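# Push utility cart through self-closing door into yellow bay

## Task

Move the utility cart through the self-closing door and park it in the yellow bay in the far room so all four wheels sit inside the tape and none touches it; the case of copy paper must be in the cart's top tray with no part overhanging its edges; the door must be closed at the end; one or both robots may be used, and no robot may fall or be left tilted.

## Robot and tools

Robots: r1 and r2, identical Hello Robot Stretch 4 units. Each has an omni-wheel base, a lift on a mast and one arm that telescopes forward, ending in a wrist (yaw, pitch, roll) and a two-finger gripper. Height about 1.6 m; the base rim lies within 0.23 m of the base origin. Each robot reports in its own frames, so their relative placement is only visible through images, lidar_m and wrist_depth_mm. Robots pressing on each other fails the task; once bases touch, even millimetres more drive is a hard press. If both carry one load, their travel can differ by up to about 3 cm per metre, which can tip one over.

Frames (metres). Base frame: origin on the floor under the base centre, x forward, y left, z up; hand_pose is reported here and may be slightly wrong. Odometry frame: the base frame where the scene began. base_odometry counts wheel turns only (slip counts as travel); heading in rad, left positive, -3.142 to 3.142. If turned_by_wheels and turned_by_imu summed over one move disagree by more than about 0.1 rad, the base likely hit or slipped. base_tilt is in degrees, forward and right positive, each with a fixed bias up to about 3.

Tool move. Arguments: r1, r2 (each that robot's part), cameras, blocking. Always pass blocking: false; true or omitting it gets the call refused. It returns within about 0.5 s while motion continues. Per robot give base and/or joints, optionally speeds, pace, contact_limits; or end_of_arm alone. base is an offset from where that base last reported itself (or from its current spot if a move was still running): {"translate_m": d} straight, forward positive, -2 to 2 m; {"strafe_m": d} sideways, left positive, -2 to 2 m; {"rotate_rad": d} in place, counter-clockwise positive, -3.2 to 3.2. translate_m and strafe_m may be combined for a straight diagonal; rotate_rad goes alone. joints are absolute targets by name: lift_m 0 to 1.2; arm_m 0 to 0.55 (extension); wrist_yaw_rad -1.134 to 4.276 (0 forward, left positive, 3.14 folded back, above 3.4 may hit the arm); wrist_pitch_rad -1.117 to 4.259 (0 level, 1.57 down); wrist_roll_rad -1.117 to 4.259 (clockwise positive seen from behind); gripper_m -0.038 to 0.141, the fingertip gap, biased up to 0.015. Done tolerances: 0.004 for lift, arm and gripper, 0.02 for wrist joints. Out-of-range joint targets are clipped and reported; other bad values refuse the call; an unknown key makes it invalid. pace: "slow", "default", "fast", "max" (base 0.1/0.3/0.4/0.6 m/s and 1/2/3/4 rad/s; lift 0.15/0.3/0.4/0.5; arm 0.1/0.4/0.6/0.7; wrist 1.82 rad/s always). A raised lift (above 0.2) slows the base, to 0.3 m/s and 1 rad/s at 1.2. speeds sets per-joint top speeds (not gripper). contact_limits, 0 to 1 (default 0.5), only for arm_m, lift_m, translate_m, strafe_m, rotate_rad, placed next to its own command; a base limit persists until the next action naming base. {"end_of_arm": "enable_torque"} revives wrist or gripper motors that cut out. A new move overrides only the targets it names; everything else carries on. Moves stop after 14 s (time_out). Motions in one action start together.

Result lines: move reports per robot "done" or its worst status; base_status and joint_status give done, moving, off_target, contact_stop, time_out, limit_stop_at_own_body, limit_stop_at_tilt (lean over 6 degrees; arm, lift, wheels go slack), torque_fault. on_its_own tells what a robot did unasked, e.g. slack joints; "held at" is a target. Robots listed under "as last shown" were not commanded and their lines repeat. An uncommanded stop, refused call, means the rest of your reply's move, wait and finished_scene calls are skipped. lidar_m: 12 distances in 30-degree sectors, first straight ahead, counter-clockwise (4th left, 7th behind, 10th right); "-" means nothing or closer than 0.25 m. wrist_depth_mm: 7x7 depth grid in mm, 100 to 2000. motor_effort: percent, bracket is peak; servo_current in mA, a gripper squeeze raises it.

wait: seconds 0 to 10, plus cameras; returns early when a commanded robot comes to rest. wait(0) shows "earlier move". stop: cameras only; brakes all motions and returns at rest. zoom_image: camera and region [x0, y0, x1, y1] pixels, max 504x504, from that camera's latest image. finished_scene: scene = current scene number; ends it irreversibly, so the goal must hold without the robots. Cameras: r1_head_camera, r1_head_left_camera, r1_head_right_camera, r1_wrist_camera, the same four for r2, or "all".

Gripping: command gripper_m more than 0.015 under the object's width, about 0.06 under to resist pulling; -0.02 or less closes behind a handle. Avoid: more than 1 kg held with arm_m over 0.2 while driving or turning, especially fast; hard steady pushes or pulls with a high gripper; the gripper over the base with lift under about 0.2 (0.45 pointing down); tilt-up combined with roll; wrist_yaw_rad plus wrist_pitch_rad under about -1.1; rolling or tilting while folded back. Keep lift contact limit at least 0.3 for 2 kg loads. Do not drop things, slam the door, or hit hard. Thinking time lets the simulation run on.

Each tool is called after "Emit:" as a command line: name --argument value for each argument, lists and objects as JSON in quotes; but a table of rows of numbers goes row by row, as --pt "numbers of a row", without its own name.

## Session

Emit:
move --blocking false

Scene clock: 0.00 s.
r1.base_odometry: x=+0.000 y=+0.000 heading=+0.000
r1.turned_by_wheels: +0.000
r1.turned_by_imu: +0.000
r1.base_tilt: forward=-1.6 right=+1.3
r1.lidar_m: 1.92 2.25 3.81 1.93 0.97 0.84 0.83 0.93 0.77 0.76 0.93 1.59
r1.base_status: not commanded
r1.joint_positions: lift_m=+0.127 arm_m=+0.000 wrist_yaw_rad=+3.089 wrist_pitch_rad=+0.002 wrist_roll_rad=+0.000 gripper_m=+0.056
r1.joint_status: not commanded
r1.measured_speeds: all 0
r1.motor_effort: lift_m=+20 arm_m=-4 wheel_0=+0 wheel_1=+1 wheel_2=+1
r1.servo_current: wrist_yaw_rad=39 wrist_pitch_rad=46 wrist_roll_rad=65 gripper_m=39
r1.hand_pose: x=-0.1125 y=+0.1024 z=+0.3046 quat_wxyz=(+0.026, -0.001, +0.000, +1.000) (m; r1's base frame)
r1.wrist_depth_mm: 137 138 - - - - - / 113 139 - - - - - / 117 140 224 - - - - / 137 161 - - - - - / - - - - - - - / - - 191 - 187 - - / 842 759 750 788 788 732 768
r2.base_odometry: x=+0.000 y=+0.000 heading=+0.000
r2.turned_by_wheels: +0.000
r2.turned_by_imu: +0.000
r2.base_tilt: forward=-0.6 right=+0.1
r2.lidar_m: 2.02 1.45 1.40 1.49 2.01 2.22 2.34 3.17 1.60 3.62 2.59 2.46
r2.base_status: not commanded
r2.joint_positions: lift_m=+0.295 arm_m=+0.000 wrist_yaw_rad=+3.133 wrist_pitch_rad=+0.002 wrist_roll_rad=+0.000 gripper_m=+0.056
r2.joint_status: not commanded
r2.measured_speeds: all 0
r2.motor_effort: lift_m=+18 arm_m=-4 wheel_0=+0 wheel_1=-1 wheel_2=+0
r2.servo_current: wrist_yaw_rad=46 wrist_pitch_rad=39 wrist_roll_rad=46 gripper_m=59
r2.hand_pose: x=-0.1167 y=+0.0898 z=+0.4727 quat_wxyz=(+0.004, -0.001, +0.000, +1.000) (m; r2's base frame)
r2.wrist_depth_mm: - 140 - - - - - / - 126 150 - - - - / - 130 185 - - - - / 144 143 272 - - - - / 229 - - - - - - / 226 1576 196 1576 190 1618 1464 / 226 1060 1138 - - 1025 1060
pictures: r1_head_camera, r1_head_left_camera, r1_head_right_camera, r1_wrist_camera, r2_head_camera, r2_head_left_camera, r2_head_right_camera, r2_wrist_camera
Images, in order (width x height): r1_head_camera 420x560, r1_head_left_camera 420x672, r1_head_right_camera 420x672, r1_wrist_camera 616x392, r2_head_camera 420x560, r2_head_left_camera 420x672, r2_head_right_camera 420x672, r2_wrist_camera 616x392.

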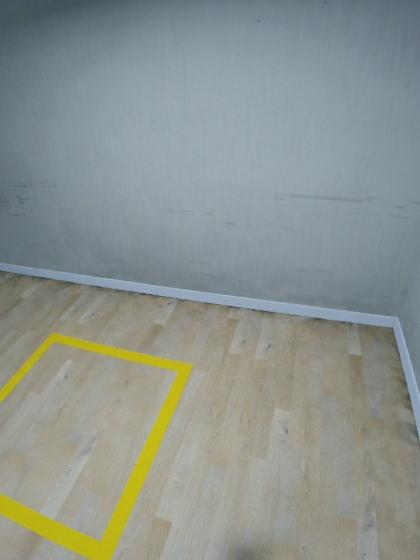

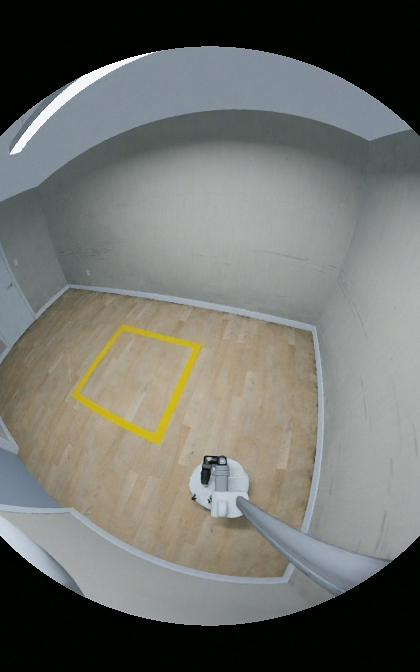

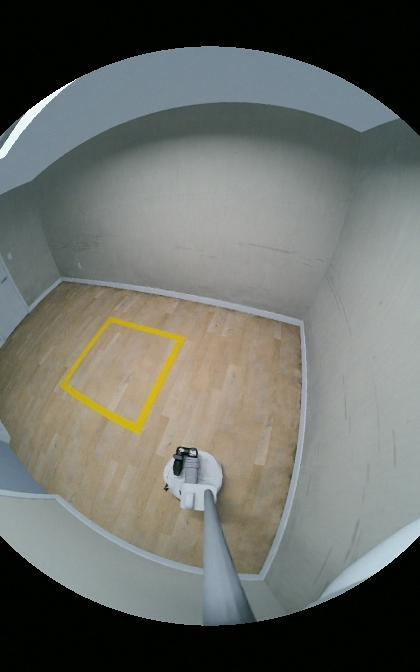

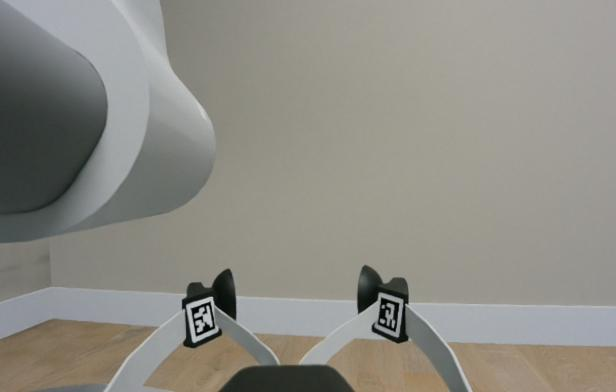

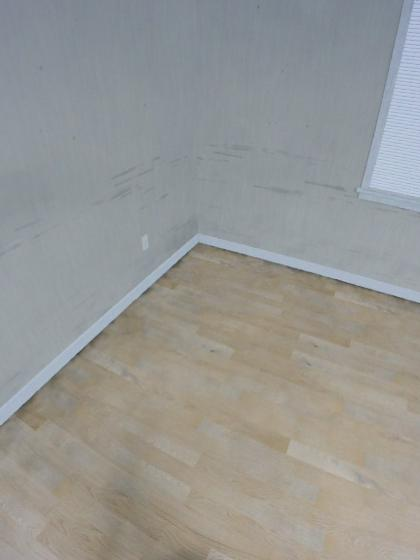

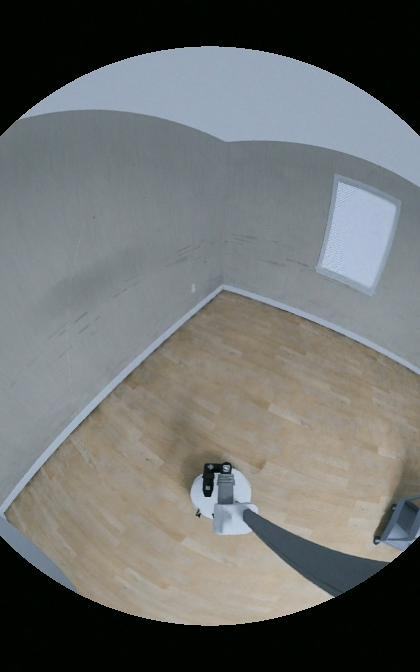

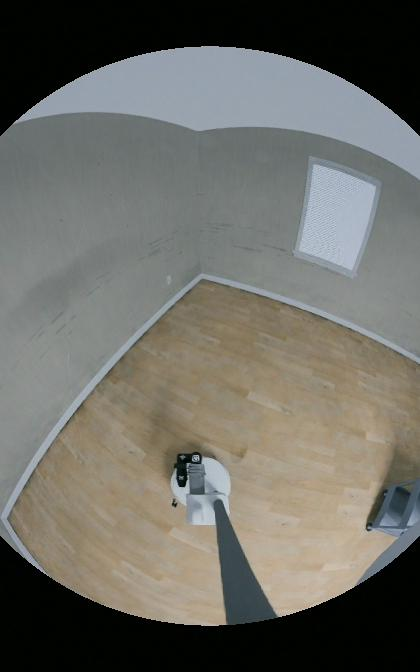

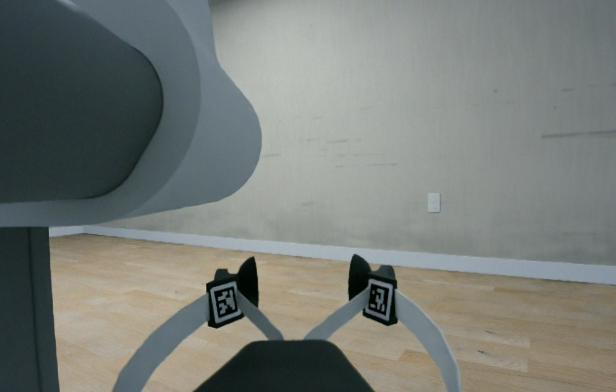

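Emit:
move --blocking false --r1 '{"base":{"rotate_rad":1.0}}' --r2 '{"base":{"rotate_rad":-1.8}}' --cameras '[]'

Emit:
wait --seconds 3 --cameras '[]'

Emit:
wait --seconds 1 --cameras '["r1_head_camera","r1_head_left_camera","r1_head_right_camera","r2_head_camera","r2_head_left_camera","r2_head_right_camera"]'

Scene clock: 4.70 s.
move: r1 moving; r2 moving
r1.base_odometry: x=+0.000 y=+0.000 heading=+0.252
r1.turned_by_wheels: +0.252
r1.turned_by_imu: +0.252
r1.base_tilt: forward=-1.6 right=+1.2
r1.lidar_m: 1.98 2.71 3.66 1.25 0.89 0.80 0.87 0.80 0.77 0.82 1.11 1.92
r1.base_status: rotate_rad moving
r1.joint_positions: lift_m=+0.127 arm_m=+0.000 wrist_yaw_rad=+3.089 wrist_pitch_rad=+0.002 wrist_roll_rad=+0.000 gripper_m=+0.056
r1.measured_speeds: translate_m=-0.001 strafe_m=-0.001 rotate_rad=+0.980 lift_m=+0.000 arm_m=+0.000 wrist_yaw_rad=+0.000 wrist_pitch_rad=+0.000 wrist_roll_rad=+0.000
r1.motor_effort: lift_m=+20(20) arm_m=-4(4) wheel_0=-8(9) wheel_1=-6(9) wheel_2=-7(7)
r1.servo_current: wrist_yaw_rad=59(59) wrist_pitch_rad=39(46) wrist_roll_rad=46(59) gripper_m=39(39)
r1.hand_pose: x=-0.1125 y=+0.1024 z=+0.3046 quat_wxyz=(+0.026, -0.001, +0.000, +1.000) (m; r1's base frame)
r1.wrist_depth_mm: 136 138 - - - - - / 113 139 - - - - - / 114 140 226 - - - - / 137 160 - - - - - / - - - - - - - / - 1060 190 - 187 - - / 778 750 750 798 750 699 732
r2.base_odometry: x=+0.000 y=+0.000 heading=-0.252
r2.turned_by_wheels: -0.252
r2.turned_by_imu: -0.244
r2.base_tilt: forward=-0.7 right=+0.1
r2.lidar_m: 2.52 1.62 1.40 1.40 1.67 2.23 2.24 2.64 1.59 1.63 2.93 2.49
r2.base_status: rotate_rad moving
r2.joint_positions: lift_m=+0.295 arm_m=+0.000 wrist_yaw_rad=+3.133 wrist_pitch_rad=+0.002 wrist_roll_rad=+0.000 gripper_m=+0.056
r2.measured_speeds: translate_m=+0.000 strafe_m=+0.000 rotate_rad=-0.974 lift_m=+0.000 arm_m=+0.000 wrist_yaw_rad=+0.000 wrist_pitch_rad=+0.000 wrist_roll_rad=+0.000
r2.motor_effort: lift_m=+18(18) arm_m=-4(4) wheel_0=+8(9) wheel_1=+8(10) wheel_2=+9(11)
r2.servo_current: wrist_yaw_rad=33(52) wrist_pitch_rad=39(46) wrist_roll_rad=52(52) gripper_m=39(59)
r2.hand_pose: x=-0.1167 y=+0.0898 z=+0.4727 quat_wxyz=(+0.004, -0.001, +0.000, +1.000) (m; r2's base frame)
r2.wrist_depth_mm: - 141 - - - - - / - 127 150 - - - - / - 130 184 - - - - / 144 143 272 - - - - / 229 - - - - - - / 227 1576 196 1576 190 1661 1464 / 226 1060 1138 - - 1060 1060
pictures: none

Scene clock: 5.90 s.
earlier move: r1 done; r2 moving
r1.base_odometry: x=+0.000 y=+0.000 heading=+1.000
r1.turned_by_wheels: +0.748
r1.turned_by_imu: +0.752
r1.base_tilt: forward=-1.6 right=+1.3
r1.lidar_m: 3.49 2.14 1.03 0.85 0.84 0.96 0.78 0.77 0.89 1.49 1.92 2.16
r1.base_status: done
r1.joint_positions: lift_m=+0.127 arm_m=+0.000 wrist_yaw_rad=+3.089 wrist_pitch_rad=+0.002 wrist_roll_rad=+0.000 gripper_m=+0.056
r1.motor_effort: lift_m=+20(20) arm_m=-4(4) wheel_0=-3(10) wheel_1=-1(9) wheel_2=-1(8)
r1.servo_current: wrist_yaw_rad=59(59) wrist_pitch_rad=46(52) wrist_roll_rad=65(65) gripper_m=39(46)
r1.hand_pose: x=-0.1125 y=+0.1024 z=+0.3046 quat_wxyz=(+0.026, -0.001, +0.000, +1.000) (m; r1's base frame)
r1.wrist_depth_mm: 136 138 - - - - - / 113 139 - - - - - / 117 140 229 - - - - / 137 162 - - - - - / - - - - - - - / - - 191 - 187 - - / 741 163 750 798 798 778 759
r2.base_odometry: x=+0.000 y=+0.000 heading=-1.761
r2.turned_by_wheels: -1.510
r2.turned_by_imu: -1.469
r2.base_tilt: forward=-0.7 right=+0.1
r2.lidar_m: 1.67 2.82 2.48 2.56 1.57 1.41 1.42 1.74 2.22 2.25 2.75 1.60
r2.base_status: rotate_rad moving
r2.joint_positions: lift_m=+0.295 arm_m=+0.000 wrist_yaw_rad=+3.133 wrist_pitch_rad=+0.002 wrist_roll_rad=+0.000 gripper_m=+0.056
r2.measured_speeds: translate_m=+0.000 strafe_m=+0.001 rotate_rad=-0.417 lift_m=+0.000 arm_m=+0.000 wrist_yaw_rad=+0.000 wrist_pitch_rad=+0.000 wrist_roll_rad=+0.000
r2.motor_effort: lift_m=+18(18) arm_m=-4(4) wheel_0=+6(11) wheel_1=+4(11) wheel_2=+5(11)
r2.servo_current: wrist_yaw_rad=39(59) wrist_pitch_rad=33(46) wrist_roll_rad=46(52) gripper_m=46(59)
r2.hand_pose: x=-0.1167 y=+0.0898 z=+0.4727 quat_wxyz=(+0.004, -0.001, +0.000, +1.000) (m; r2's base frame)
r2.wrist_depth_mm: - 140 - - - - - / - 127 141 - - - - / - 129 185 - - - - / 144 143 207 - - - - / 229 - - - - - - / 228 1576 194 1308 190 - - / 227 1060 1160 - - 1025 1060
wait: 1.20 of 3 s (r1 has come to rest)
pictures: none

Scene clock: 6.37 s.
earlier move: r2 done
r1.base_odometry: x=+0.000 y=+0.000 heading=+1.000
r1.turned_by_wheels: +0.000
r1.turned_by_imu: +0.000
r1.base_tilt: forward=-1.6 right=+1.2
r1.lidar_m: 3.51 2.14 1.01 0.82 0.84 0.94 0.76 0.78 0.90 1.48 1.91 2.16
r1.base_status: done
r1.joint_positions: lift_m=+0.127 arm_m=+0.000 wrist_yaw_rad=+3.089 wrist_pitch_rad=+0.002 wrist_roll_rad=+0.000 gripper_m=+0.056
r1.motor_effort: lift_m=+20(20) arm_m=-4(4) wheel_0=-4(10) wheel_1=-1(9) wheel_2=-1(8)
r1.servo_current: wrist_yaw_rad=52(65) wrist_pitch_rad=39(52) wrist_roll_rad=39(65) gripper_m=39(46)
r1.hand_pose: x=-0.1125 y=+0.1024 z=+0.3046 quat_wxyz=(+0.026, -0.001, +0.000, +1.000) (m; r1's base frame)
r1.wrist_depth_mm: 136 139 - - - - - / 113 139 - - - - - / 118 139 229 - - - - / 137 162 - - - - - / - - - - - - - / - - 190 - 188 - - / 741 164 750 798 788 778 759
r2.base_odometry: x=+0.000 y=+0.000 heading=-1.799
r2.turned_by_wheels: -0.038
r2.turned_by_imu: -0.037
r2.base_tilt: forward=-0.7 right=+0.0
r2.lidar_m: 1.65 2.86 2.48 2.53 1.61 1.39 1.41 1.69 2.23 2.23 2.68 1.61
r2.base_status: done
r2.joint_positions: lift_m=+0.295 arm_m=+0.000 wrist_yaw_rad=+3.133 wrist_pitch_rad=+0.002 wrist_roll_rad=+0.000 gripper_m=+0.056
r2.motor_effort: lift_m=+18(18) arm_m=-4(4) wheel_0=+3(11) wheel_1=+1(11) wheel_2=+3(11)
r2.servo_current: wrist_yaw_rad=46(59) wrist_pitch_rad=46(46) wrist_roll_rad=39(52) gripper_m=52(59)
r2.hand_pose: x=-0.1167 y=+0.0898 z=+0.4727 quat_wxyz=(+0.004, -0.001, +0.000, +1.000) (m; r2's base frame)
r2.wrist_depth_mm: - 141 - - - - - / - 127 141 - - - - / - 129 184 - - - - / 144 143 208 - - - - / 230 - - - - - - / 227 1576 195 1308 190 - - / 227 1060 1138 - - 1042 1060
wait: 0.47 of 1 s (r2 has come to rest)
pictures: r1_head_camera, r1_head_left_camera, r1_head_right_camera, r2_head_camera, r2_head_left_camera, r2_head_right_camera

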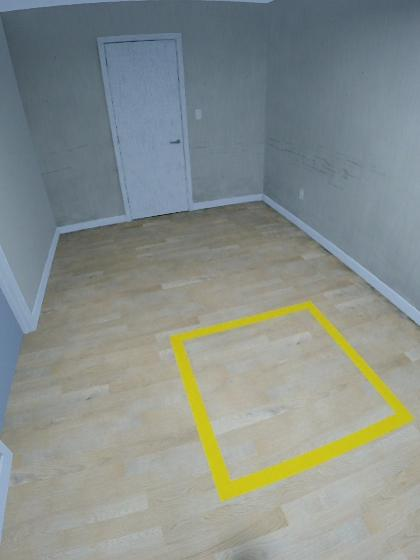

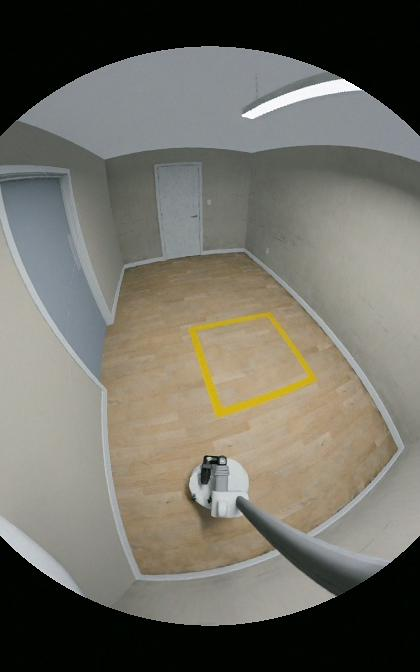

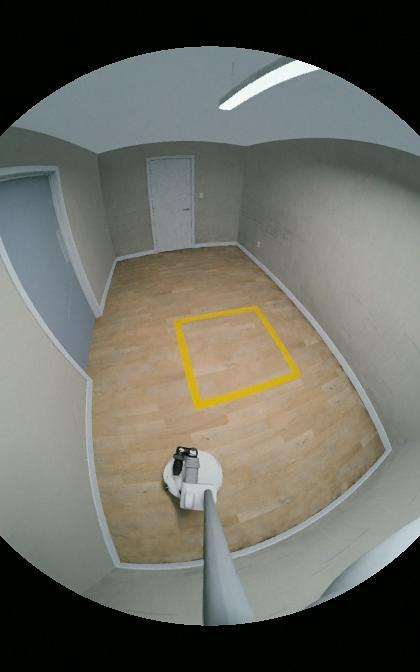

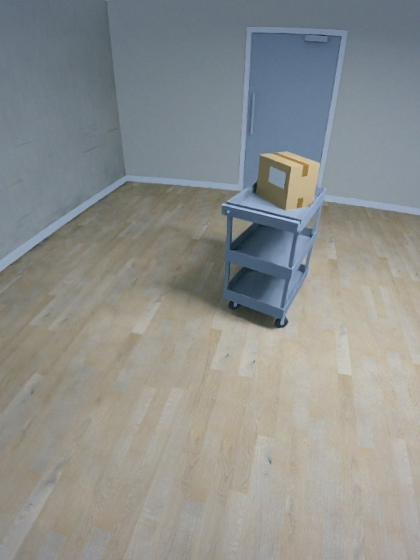

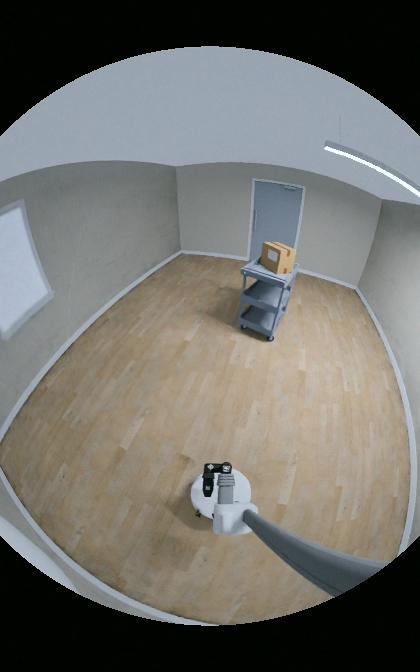

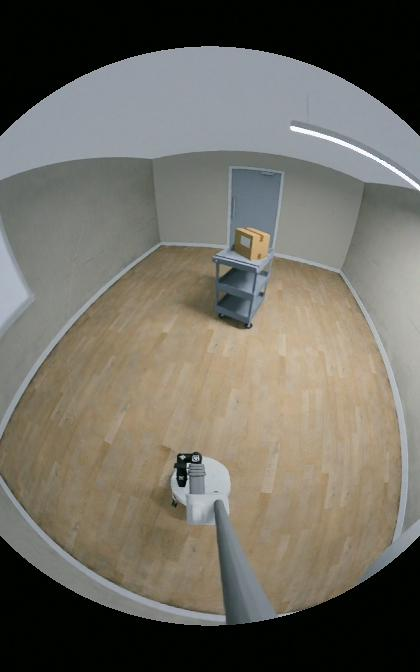

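Emit:
zoom_image --camera "r1_head_left_camera" --region '[0, 120, 140, 420]'

Emit:
zoom_image --camera "r2_head_camera" --region '[180, 10, 380, 340]'

Emit:
zoom_image --camera "r2_head_right_camera" --region '[190, 150, 310, 340]'

Emit:
zoom_image --camera "r1_head_right_camera" --region '[0, 120, 140, 420]'

Scaled by 1.680 from the camera's 420x672 image, which has a finer 600x960 frame.

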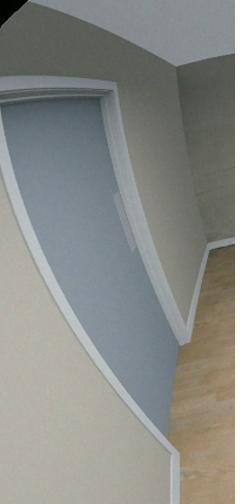

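Scaled by 1.527 from the camera's 420x560 image, which has a finer 1200x1600 frame.

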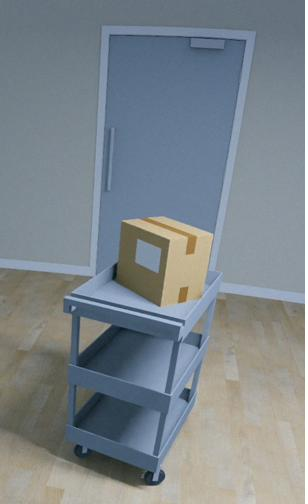

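Scaled by 2.653 from the camera's 420x672 image, which has a finer 600x960 frame.

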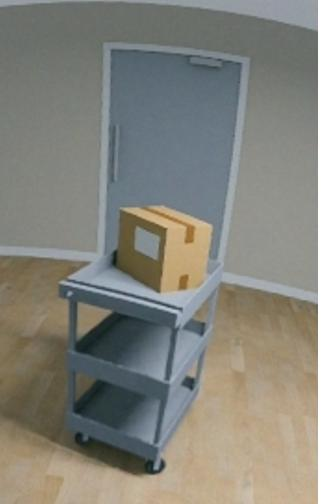

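Scaled by 1.680 from the camera's 420x672 image, which has a finer 600x960 frame.

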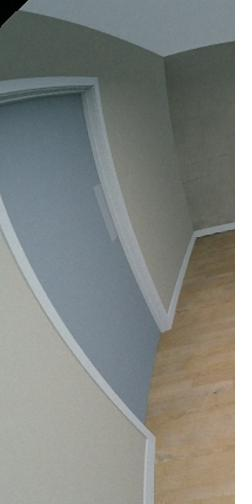

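Emit:
move --blocking false --r1 '{"base":{"rotate_rad":0.28}}' --r2 '{"base":{"translate_m":0.6},"joints":{"lift_m":0.9,"wrist_yaw_rad":0,"wrist_pitch_rad":0.4}}' --cameras '[]'

Emit:
wait --seconds 1.5 --cameras '[]'

Emit:
move --blocking false --r1 '{"base":{"translate_m":1.2}}' --cameras '[]'

Emit:
wait --seconds 5 --cameras '[]'

Emit:
wait --seconds 3

Scene clock: 46.17 s.
move: r1 moving; r2 moving
r1.base_odometry: x=+0.000 y=+0.000 heading=+1.219
r1.turned_by_wheels: +0.220
r1.turned_by_imu: +0.221
r1.base_tilt: forward=-1.6 right=+1.3
r1.lidar_m: 3.92 1.52 0.91 0.84 0.85 0.85 0.78 0.81 0.99 1.90 1.96 2.49
r1.base_status: rotate_rad moving
r1.joint_positions: lift_m=+0.127 arm_m=+0.000 wrist_yaw_rad=+3.089 wrist_pitch_rad=+0.002 wrist_roll_rad=+0.000 gripper_m=+0.056
r1.measured_speeds: translate_m=+0.000 strafe_m=+0.000 rotate_rad=+0.525 lift_m=+0.000 arm_m=+0.000 wrist_yaw_rad=+0.000 wrist_pitch_rad=+0.000 wrist_roll_rad=+0.000
r1.motor_effort: lift_m=+20(20) arm_m=-4(4) wheel_0=-2(9) wheel_1=-5(9) wheel_2=-2(7)
r1.servo_current: wrist_yaw_rad=46(52) wrist_pitch_rad=39(46) wrist_roll_rad=26(65) gripper_m=39(46)
r1.hand_pose: x=-0.1125 y=+0.1024 z=+0.3046 quat_wxyz=(+0.026, -0.001, +0.000, +1.000) (m; r1's base frame)
r1.wrist_depth_mm: 136 138 - - - - - / 113 139 - - - - - / 118 140 229 - - - - / 137 162 - - - - - / - - - - - - - / - - 190 - 188 1042 - / 778 163 759 798 788 778 768
r2.base_odometry: x=-0.007 y=-0.030 heading=-1.799
r2.turned_by_wheels: +0.000
r2.turned_by_imu: +0.000
r2.base_tilt: forward=-0.7 right=+0.0
r2.lidar_m: 1.63 2.85 2.49 2.52 1.66 1.44 1.44 1.72 2.23 2.24 2.70 1.59
r2.base_status: translate_m moving
r2.joint_positions: lift_m=+0.333 arm_m=+0.000 wrist_yaw_rad=+2.570 wrist_pitch_rad=+0.392 wrist_roll_rad=+0.000 gripper_m=+0.056
r2.joint_status: lift_m moving; wrist_yaw_rad moving; wrist_pitch_rad moving
r2.measured_speeds: translate_m=+0.121 strafe_m=+0.001 rotate_rad=-0.001 lift_m=+0.146 arm_m=+0.000 wrist_yaw_rad=-1.742 wrist_pitch_rad=+0.307 wrist_roll_rad=+0.000
r2.motor_effort: lift_m=+22(26) arm_m=-4(4) wheel_0=+8(10) wheel_1=+6(8) wheel_2=-12(13)
r2.servo_current: wrist_yaw_rad=117(124) wrist_pitch_rad=13(104) wrist_roll_rad=46(52) gripper_m=52(52)
r2.hand_pose: x=-0.0059 y=+0.2177 z=+0.4007 quat_wxyz=(+0.277, -0.187, +0.055, +0.941) (m; r2's base frame)
r2.wrist_depth_mm: - - - - - - - / - - - - - - - / - - - - - - 1708 / 1281 1366 1336 1336 1308 1255 1255 / 1008 1008 1008 976 976 960 946 / 798 809 196 788 190 778 750 / 676 661 654 - - 627 640
pictures: none

Scene clock: 46.70 s.
earlier move: r1 done; r2 moving
r1.base_odometry: x=+0.000 y=+0.000 heading=+1.279
r1.turned_by_wheels: +0.060
r1.turned_by_imu: +0.060
r1.base_tilt: forward=-1.6 right=+1.3
r1.lidar_m: 3.91 1.31 0.90 0.82 0.87 0.84 0.76 0.80 1.08 1.92 1.98 2.65
r1.base_status: done
r1.joint_positions: lift_m=+0.127 arm_m=+0.000 wrist_yaw_rad=+3.089 wrist_pitch_rad=+0.002 wrist_roll_rad=+0.000 gripper_m=+0.056
r1.motor_effort: lift_m=+20(20) arm_m=-4(4) wheel_0=-2(9) wheel_1=-1(9) wheel_2=+0(7)
r1.servo_current: wrist_yaw_rad=39(65) wrist_pitch_rad=39(52) wrist_roll_rad=46(65) gripper_m=33(46)
r1.hand_pose: x=-0.1125 y=+0.1024 z=+0.3046 quat_wxyz=(+0.026, -0.001, +0.000, +1.000) (m; r1's base frame)
r1.wrist_depth_mm: 136 138 - - - - - / 113 139 - - - - - / 117 140 229 - - - - / 137 161 - - - - - / - - - - - - - / - - 190 - 188 - - / 798 707 759 153 798 778 820
r2.base_odometry: x=-0.030 y=-0.130 heading=-1.799
r2.turned_by_wheels: +0.000
r2.turned_by_imu: +0.000
r2.base_tilt: forward=-0.7 right=+0.1
r2.lidar_m: 1.53 2.80 2.47 2.48 1.72 1.52 1.56 1.85 2.27 2.28 2.71 1.48
r2.base_status: translate_m moving
r2.joint_positions: lift_m=+0.456 arm_m=+0.000 wrist_yaw_rad=+1.644 wrist_pitch_rad=+0.399 wrist_roll_rad=+0.000 gripper_m=+0.056
r2.joint_status: lift_m moving; wrist_yaw_rad moving; wrist_pitch_rad moving
r2.measured_speeds: translate_m=+0.255 strafe_m=+0.000 rotate_rad=-0.004 lift_m=+0.301 arm_m=+0.000 wrist_yaw_rad=-1.732 wrist_pitch_rad=+0.000 wrist_roll_rad=+0.000
r2.motor_effort: lift_m=+22(26) arm_m=-4(4) wheel_0=+7(10) wheel_1=+7(8) wheel_2=-14(14)
r2.servo_current: wrist_yaw_rad=117(150) wrist_pitch_rad=78(104) wrist_roll_rad=46(52) gripper_m=52(52)
r2.hand_pose: x=+0.2386 y=+0.2715 z=+0.5219 quat_wxyz=(+0.667, -0.145, +0.135, +0.718) (m; r2's base frame)
r2.wrist_depth_mm: - - - - - - - / - - - - - - - / - - - - - - 1808 / 1499 1576 1499 1499 1537 1464 1430 / 1160 1160 1138 1160 1138 1098 1098 / 946 931 196 917 190 946 878 / 798 778 778 - - 750 759
wait: 0.53 of 1.5 s (r1 has come to rest)
pictures: none

Scene clock: 47.20 s.
earlier move: r2 moving
move: r1 moving
r1.base_odometry: x=+0.009 y=+0.030 heading=+1.280
r1.turned_by_wheels: +0.000
r1.turned_by_imu: +0.000
r1.base_tilt: forward=-1.6 right=+1.3
r1.lidar_m: 3.90 1.29 0.88 0.83 0.87 0.85 0.79 0.82 1.12 1.93 2.00 2.63
r1.base_status: translate_m moving
r1.joint_positions: lift_m=+0.127 arm_m=+0.000 wrist_yaw_rad=+3.089 wrist_pitch_rad=+0.002 wrist_roll_rad=+0.000 gripper_m=+0.056
r1.measured_speeds: translate_m=+0.122 strafe_m=+0.001 rotate_rad=+0.000 lift_m=+0.000 arm_m=+0.000 wrist_yaw_rad=+0.000 wrist_pitch_rad=+0.000 wrist_roll_rad=+0.000
r1.motor_effort: lift_m=+20(20) arm_m=-4(4) wheel_0=+7(8) wheel_1=+7(7) wheel_2=-8(10)
r1.servo_current: wrist_yaw_rad=52(59) wrist_pitch_rad=39(46) wrist_roll_rad=39(65) gripper_m=39(52)
r1.hand_pose: x=-0.1125 y=+0.1024 z=+0.3046 quat_wxyz=(+0.026, -0.001, +0.000, +1.000) (m; r1's base frame)
r1.wrist_depth_mm: 136 139 - - - - - / 113 139 - - - - - / 117 140 224 - - - - / 137 162 - - - - - / - - - - - - - / - - 190 - 187 - - / 798 741 750 809 788 768 820
r2.base_odometry: x=-0.064 y=-0.273 heading=-1.799
r2.turned_by_wheels: +0.000
r2.turned_by_imu: +0.000
r2.base_tilt: forward=-0.7 right=+0.1
r2.lidar_m: 1.40 2.77 2.41 2.41 1.88 1.68 1.71 2.01 2.30 2.32 2.79 1.32
r2.base_status: translate_m moving
r2.joint_positions: lift_m=+0.606 arm_m=+0.000 wrist_yaw_rad=+0.775 wrist_pitch_rad=+0.399 wrist_roll_rad=+0.000 gripper_m=+0.056
r2.joint_status: lift_m moving; wrist_yaw_rad moving; wrist_pitch_rad moving
r2.measured_speeds: translate_m=+0.300 strafe_m=-0.001 rotate_rad=+0.003 lift_m=+0.300 arm_m=+0.000 wrist_yaw_rad=-1.744 wrist_pitch_rad=+0.000 wrist_roll_rad=+0.000
r2.motor_effort: lift_m=+21(25) arm_m=-4(4) wheel_0=+7(10) wheel_1=+5(8) wheel_2=-8(14)
r2.servo_current: wrist_yaw_rad=117(156) wrist_pitch_rad=39(65) wrist_roll_rad=46(52) gripper_m=46(52)
r2.hand_pose: x=+0.4220 y=+0.1235 z=+0.6719 quat_wxyz=(+0.908, -0.075, +0.183, +0.370) (m; r2's base frame)
r2.wrist_depth_mm: - 1983 - - - - - / - - - - - - - / - - - - - - - / 1983 1863 1863 1863 1808 1863 1808 / 1430 1464 1430 1430 1397 1366 1336 / 1138 1138 196 1138 190 1118 1078 / 976 960 946 - - 946 931
pictures: none

Scene clock: 49.17 s.
earlier move: r1 moving; r2 done
r1.base_odometry: x=+0.161 y=+0.537 heading=+1.280
r1.turned_by_wheels: +0.000
r1.turned_by_imu: +0.000
r1.base_tilt: forward=-1.6 right=+1.3
r1.lidar_m: 3.36 1.45 0.94 0.84 0.89 1.18 1.32 1.37 1.86 1.88 1.97 2.59
r1.base_status: translate_m moving
r1.joint_positions: lift_m=+0.127 arm_m=+0.000 wrist_yaw_rad=+3.089 wrist_pitch_rad=+0.002 wrist_roll_rad=+0.000 gripper_m=+0.056
r1.measured_speeds: translate_m=+0.301 strafe_m=+0.002 rotate_rad=+0.001 lift_m=+0.000 arm_m=+0.000 wrist_yaw_rad=+0.000 wrist_pitch_rad=+0.000 wrist_roll_rad=+0.000
r1.motor_effort: lift_m=+20(20) arm_m=-4(4) wheel_0=+4(9) wheel_1=+5(7) wheel_2=-5(10)
r1.servo_current: wrist_yaw_rad=59(72) wrist_pitch_rad=39(46) wrist_roll_rad=65(65) gripper_m=39(52)
r1.hand_pose: x=-0.1125 y=+0.1024 z=+0.3046 quat_wxyz=(+0.026, -0.001, +0.000, +1.000) (m; r1's base frame)
r1.wrist_depth_mm: 136 138 - - - - - / 112 140 - - - - - / 116 139 221 - - - - / 137 158 - - - - - / - - - - - - - / 1182 1182 191 1205 187 1160 976 / 842 741 759 798 788 788 820
r2.base_odometry: x=-0.136 y=-0.584 heading=-1.799
r2.turned_by_wheels: +0.000
r2.turned_by_imu: +0.001
r2.base_tilt: forward=-0.7 right=+0.0
r2.lidar_m: 1.12 2.67 2.32 2.32 2.27 1.99 2.00 2.35 2.41 2.43 2.86 1.06
r2.base_status: done
r2.joint_positions: lift_m=+0.900 arm_m=+0.000 wrist_yaw_rad=+0.003 wrist_pitch_rad=+0.399 wrist_roll_rad=+0.000 gripper_m=+0.056
r2.joint_status: all done
r2.motor_effort: lift_m=+21(25) arm_m=-4(4) wheel_0=+2(10) wheel_1=+2(8) wheel_2=-4(14)
r2.servo_current: wrist_yaw_rad=52(156) wrist_pitch_rad=46(65) wrist_roll_rad=46(59) gripper_m=39(52)
r2.hand_pose: x=+0.4369 y=-0.0866 z=+0.9660 quat_wxyz=(+0.980, +0.000, +0.198, +0.001) (m; r2's base frame)
r2.wrist_depth_mm: - - - - - - - / - - - - - 991 - / - - - - 976 991 - / - - - - - - - / - - 1921 1921 1042 - 1863 / 1576 1576 196 1576 188 946 1537 / 1308 1336 1336 - - - 1308
wait: 1.97 of 5 s (r2 has come to rest)
pictures: none

Scene clock: 52.17 s.
earlier move: r1 moving
r1.base_odometry: x=+0.345 y=+1.149 heading=+1.280
r1.turned_by_wheels: +0.000
r1.turned_by_imu: +0.000
r1.base_tilt: forward=-1.6 right=+1.3
r1.lidar_m: 2.72 1.39 1.04 0.89 0.93 1.27 1.97 2.07 1.99 1.87 1.93 2.59
r1.base_status: translate_m moving
r1.joint_positions: lift_m=+0.127 arm_m=+0.000 wrist_yaw_rad=+3.089 wrist_pitch_rad=+0.002 wrist_roll_rad=+0.000 gripper_m=+0.056
r1.motor_effort: lift_m=+20(20) arm_m=-4(4) wheel_0=+2(9) wheel_1=+2(8) wheel_2=+1(10)
r1.servo_current: wrist_yaw_rad=46(72) wrist_pitch_rad=52(52) wrist_roll_rad=52(65) gripper_m=52(52)
r1.hand_pose: x=-0.1125 y=+0.1024 z=+0.3046 quat_wxyz=(+0.026, -0.001, +0.000, +1.000) (m; r1's base frame)
r1.wrist_depth_mm: 136 138 - - - - - / 113 139 - - - - - / 117 139 273 - - - - / 137 162 - - - - - / 1661 1983 - - - - - / 1182 1205 193 1205 187 1138 960 / 854 750 759 798 788 778 820
r2.base_odometry: x=-0.136 y=-0.584 heading=-1.799
r2.turned_by_wheels: +0.000
r2.turned_by_imu: +0.000
r2.base_tilt: forward=-0.7 right=+0.0
r2.lidar_m: 1.10 2.69 2.27 2.32 2.23 1.97 1.98 2.38 2.39 2.39 2.87 1.07
r2.base_status: done
r2.joint_positions: lift_m=+0.900 arm_m=+0.000 wrist_yaw_rad=+0.003 wrist_pitch_rad=+0.399 wrist_roll_rad=+0.000 gripper_m=+0.056
r2.joint_status: all done
r2.motor_effort: lift_m=+21(25) arm_m=-4(4) wheel_0=+2(10) wheel_1=+2(8) wheel_2=-4(14)
r2.servo_current: wrist_yaw_rad=52(156) wrist_pitch_rad=46(65) wrist_roll_rad=46(65) gripper_m=46(59)
r2.hand_pose: x=+0.4369 y=-0.0866 z=+0.9660 quat_wxyz=(+0.980, +0.000, +0.198, +0.001) (m; r2's base frame)
r2.wrist_depth_mm: - - - - - - - / - - - - - 976 - / - - - - 976 991 - / - - - - - - - / - - 1983 1983 1042 - 1863 / 1576 1576 196 1576 188 960 1499 / 1366 1308 1336 - - - 1281
wait: 3.00 s; no rest
pictures: r1_head_camera, r1_head_left_camera, r1_head_right_camera, r1_wrist_camera, r2_head_camera, r2_head_left_camera, r2_head_right_camera, r2_wrist_camera

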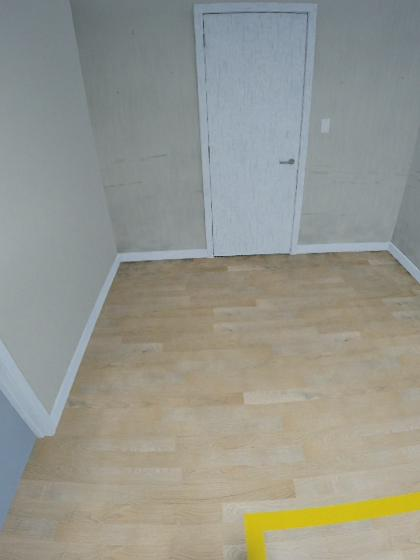

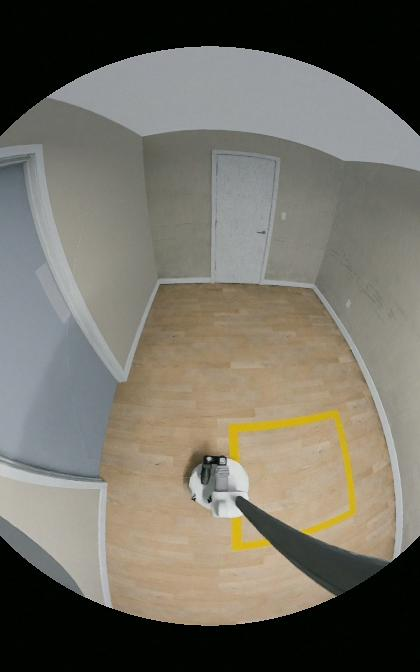

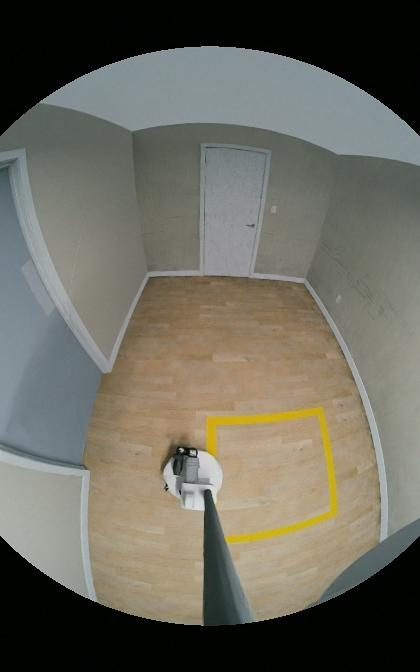

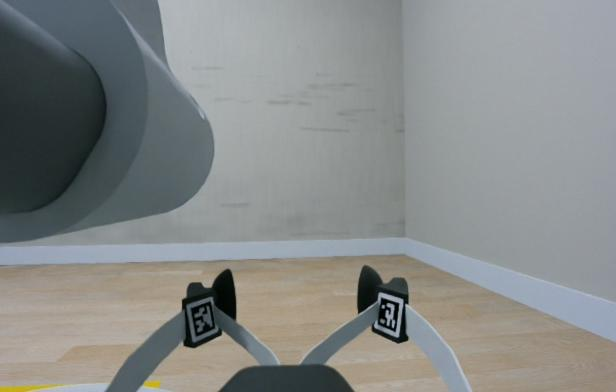

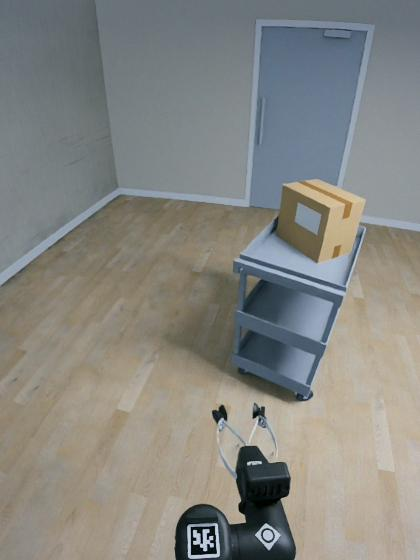

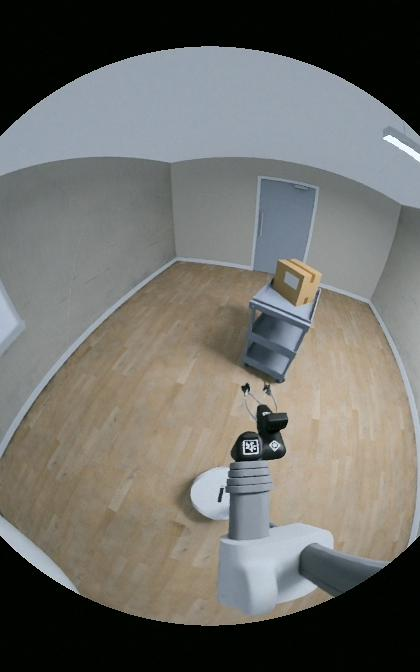

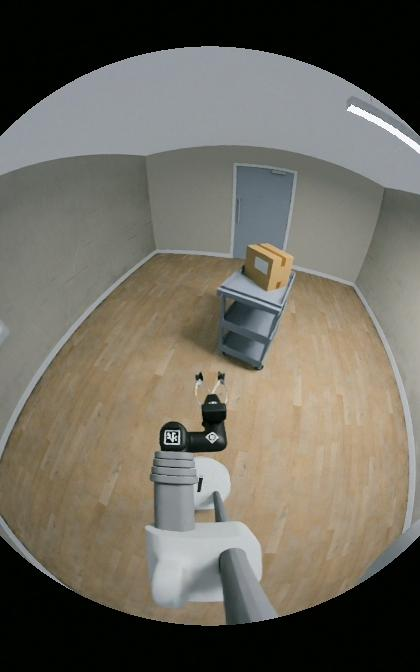

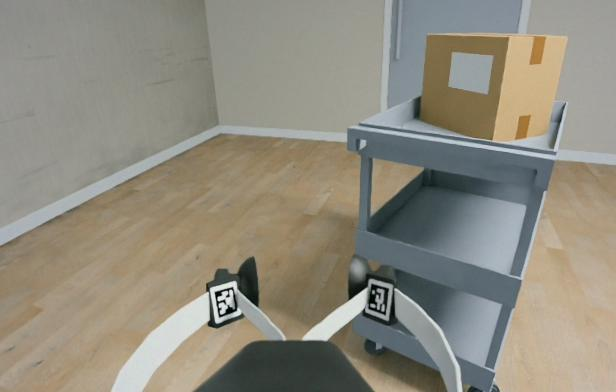

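Emit:
zoom_image --camera "r2_head_camera" --region '[220, 160, 380, 410]'

Emit:
zoom_image --camera "r2_wrist_camera" --region '[330, 20, 616, 392]'

Scaled by 2.016 from the camera's 420x560 image, which has a finer 1200x1600 frame.

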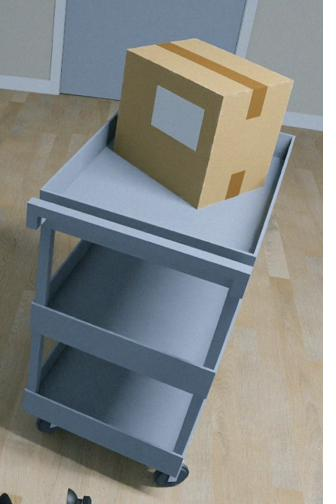

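Scaled by 1.355.

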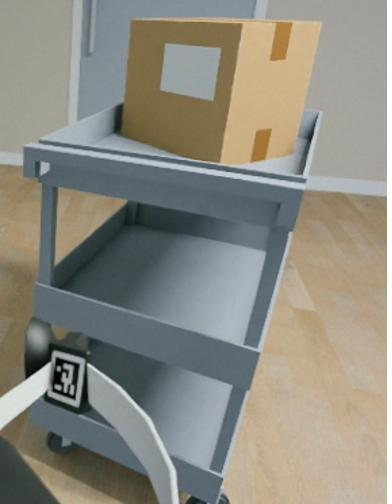

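Emit:
move --blocking false --r1 '{"base":{"rotate_rad":1.57}}' --cameras '[]'

Emit:
wait --seconds 3 --cameras '["r1_head_camera","r1_head_left_camera","r1_wrist_camera"]'

Scene clock: 67.27 s.
earlier move: r1 done
move: r1 moving
r1.base_odometry: x=+0.345 y=+1.149 heading=+1.531
r1.turned_by_wheels: +0.252
r1.turned_by_imu: +0.252
r1.base_tilt: forward=-1.6 right=+1.3
r1.lidar_m: 2.06 1.21 0.97 0.91 1.03 1.64 1.96 2.23 1.90 1.87 2.13 2.74
r1.base_status: rotate_rad moving
r1.joint_positions: lift_m=+0.127 arm_m=+0.000 wrist_yaw_rad=+3.089 wrist_pitch_rad=+0.002 wrist_roll_rad=+0.000 gripper_m=+0.056
r1.measured_speeds: translate_m=+0.001 strafe_m=+0.001 rotate_rad=+0.973 lift_m=+0.000 arm_m=+0.000 wrist_yaw_rad=+0.000 wrist_pitch_rad=+0.000 wrist_roll_rad=+0.000
r1.motor_effort: lift_m=+20(20) arm_m=-4(4) wheel_0=-7(9) wheel_1=-7(8) wheel_2=-7(8)
r1.servo_current: wrist_yaw_rad=52(59) wrist_pitch_rad=39(46) wrist_roll_rad=59(59) gripper_m=39(46)
r1.hand_pose: x=-0.1125 y=+0.1024 z=+0.3046 quat_wxyz=(+0.026, -0.001, +0.000, +1.000) (m; r1's base frame)
r1.wrist_depth_mm: 136 139 - - - - - / 113 139 - - - - - / 118 139 273 - - - - / 137 162 - - - - - / 1921 - - - - - - / 1182 1205 193 1229 187 1160 1118 / 842 809 699 798 788 778 831
r2: as last shown
r2.base_tilt: forward=-0.6 right=+0.1
r2.lidar_m: 1.11 2.67 2.32 2.32 2.27 1.98 1.98 2.37 2.41 2.40 2.90 1.06
r2.motor_effort: lift_m=+21(21) arm_m=-4(4) wheel_0=+2(3) wheel_1=+3(3) wheel_2=-4(4)
r2.servo_current: wrist_yaw_rad=52(52) wrist_pitch_rad=39(39) wrist_roll_rad=59(59) gripper_m=46(52)
r2.wrist_depth_mm: - - - - - - - / - - - - - 1008 - / - - - - 960 1008 - / - - - - - - - / - - 1983 1921 1025 - 1863 / 1576 1576 196 1537 188 976 1499 / 1366 1281 1366 - - - 1281
pictures: none

Scene clock: 68.83 s.
earlier move: r1 done
r1.base_odometry: x=+0.345 y=+1.149 heading=+2.849
r1.turned_by_wheels: +1.318
r1.turned_by_imu: +1.325
r1.base_tilt: forward=-1.6 right=+1.3
r1.lidar_m: 0.91 0.92 1.23 1.97 2.01 1.96 1.86 1.95 2.56 2.73 1.39 1.05
r1.base_status: done
r1.joint_positions: lift_m=+0.127 arm_m=+0.000 wrist_yaw_rad=+3.089 wrist_pitch_rad=+0.002 wrist_roll_rad=+0.000 gripper_m=+0.056
r1.motor_effort: lift_m=+20(20) arm_m=-4(4) wheel_0=-2(9) wheel_1=-1(8) wheel_2=-2(8)
r1.servo_current: wrist_yaw_rad=39(65) wrist_pitch_rad=46(52) wrist_roll_rad=46(65) gripper_m=39(46)
r1.hand_pose: x=-0.1125 y=+0.1024 z=+0.3046 quat_wxyz=(+0.026, -0.001, +0.000, +1.000) (m; r1's base frame)
r1.wrist_depth_mm: 136 139 - - - - - / 113 139 - - - - - / 117 140 229 - - - - / 137 162 266 - - - - / 1661 - 1921 - - - - / 1182 1182 194 1182 187 1182 1118 / 842 750 750 809 798 788 820
r2.base_odometry: x=-0.136 y=-0.584 heading=-1.799
r2.turned_by_wheels: +0.000
r2.turned_by_imu: +0.000
r2.base_tilt: forward=-0.7 right=+0.1
r2.lidar_m: 1.13 2.69 2.31 2.33 2.25 1.99 1.99 2.38 2.40 2.42 2.87 1.07
r2.joint_positions: lift_m=+0.900 arm_m=+0.000 wrist_yaw_rad=+0.003 wrist_pitch_rad=+0.399 wrist_roll_rad=+0.000 gripper_m=+0.056
r2.motor_effort: lift_m=+21(21) arm_m=-4(4) wheel_0=+2(3) wheel_1=+2(3) wheel_2=-4(4)
r2.servo_current: wrist_yaw_rad=52(59) wrist_pitch_rad=46(46) wrist_roll_rad=46(59) gripper_m=52(59)
r2.hand_pose: x=+0.4369 y=-0.0866 z=+0.9660 quat_wxyz=(+0.980, +0.000, +0.198, +0.001) (m; r2's base frame)
r2.wrist_depth_mm: - - - - - - - / - - - - - 991 - / - - - - 976 1025 - / - - - - - - - / - - 1921 1921 1042 - 1863 / 1618 1576 196 1576 188 960 1499 / 1336 1308 1336 - - - 1308
wait: 1.57 of 3 s (r1 has come to rest)
pictures: r1_head_camera, r1_head_left_camera, r1_wrist_camera

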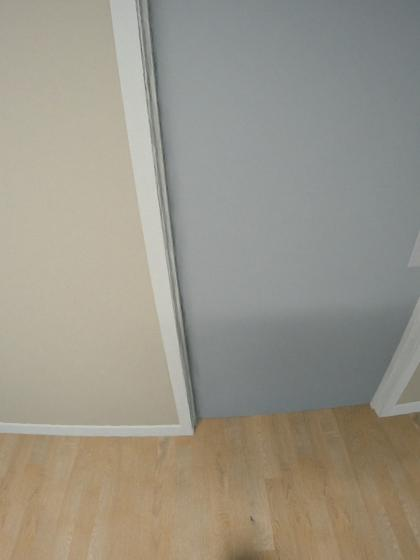

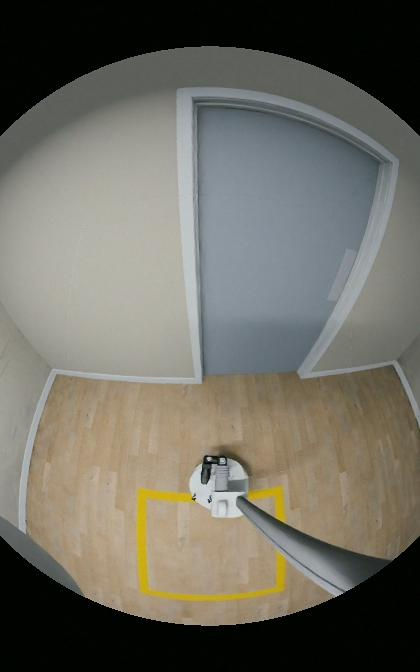

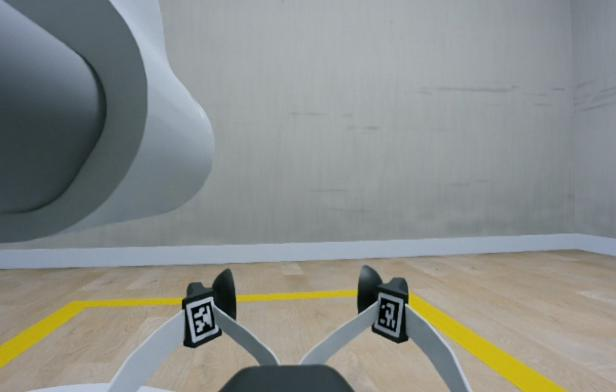

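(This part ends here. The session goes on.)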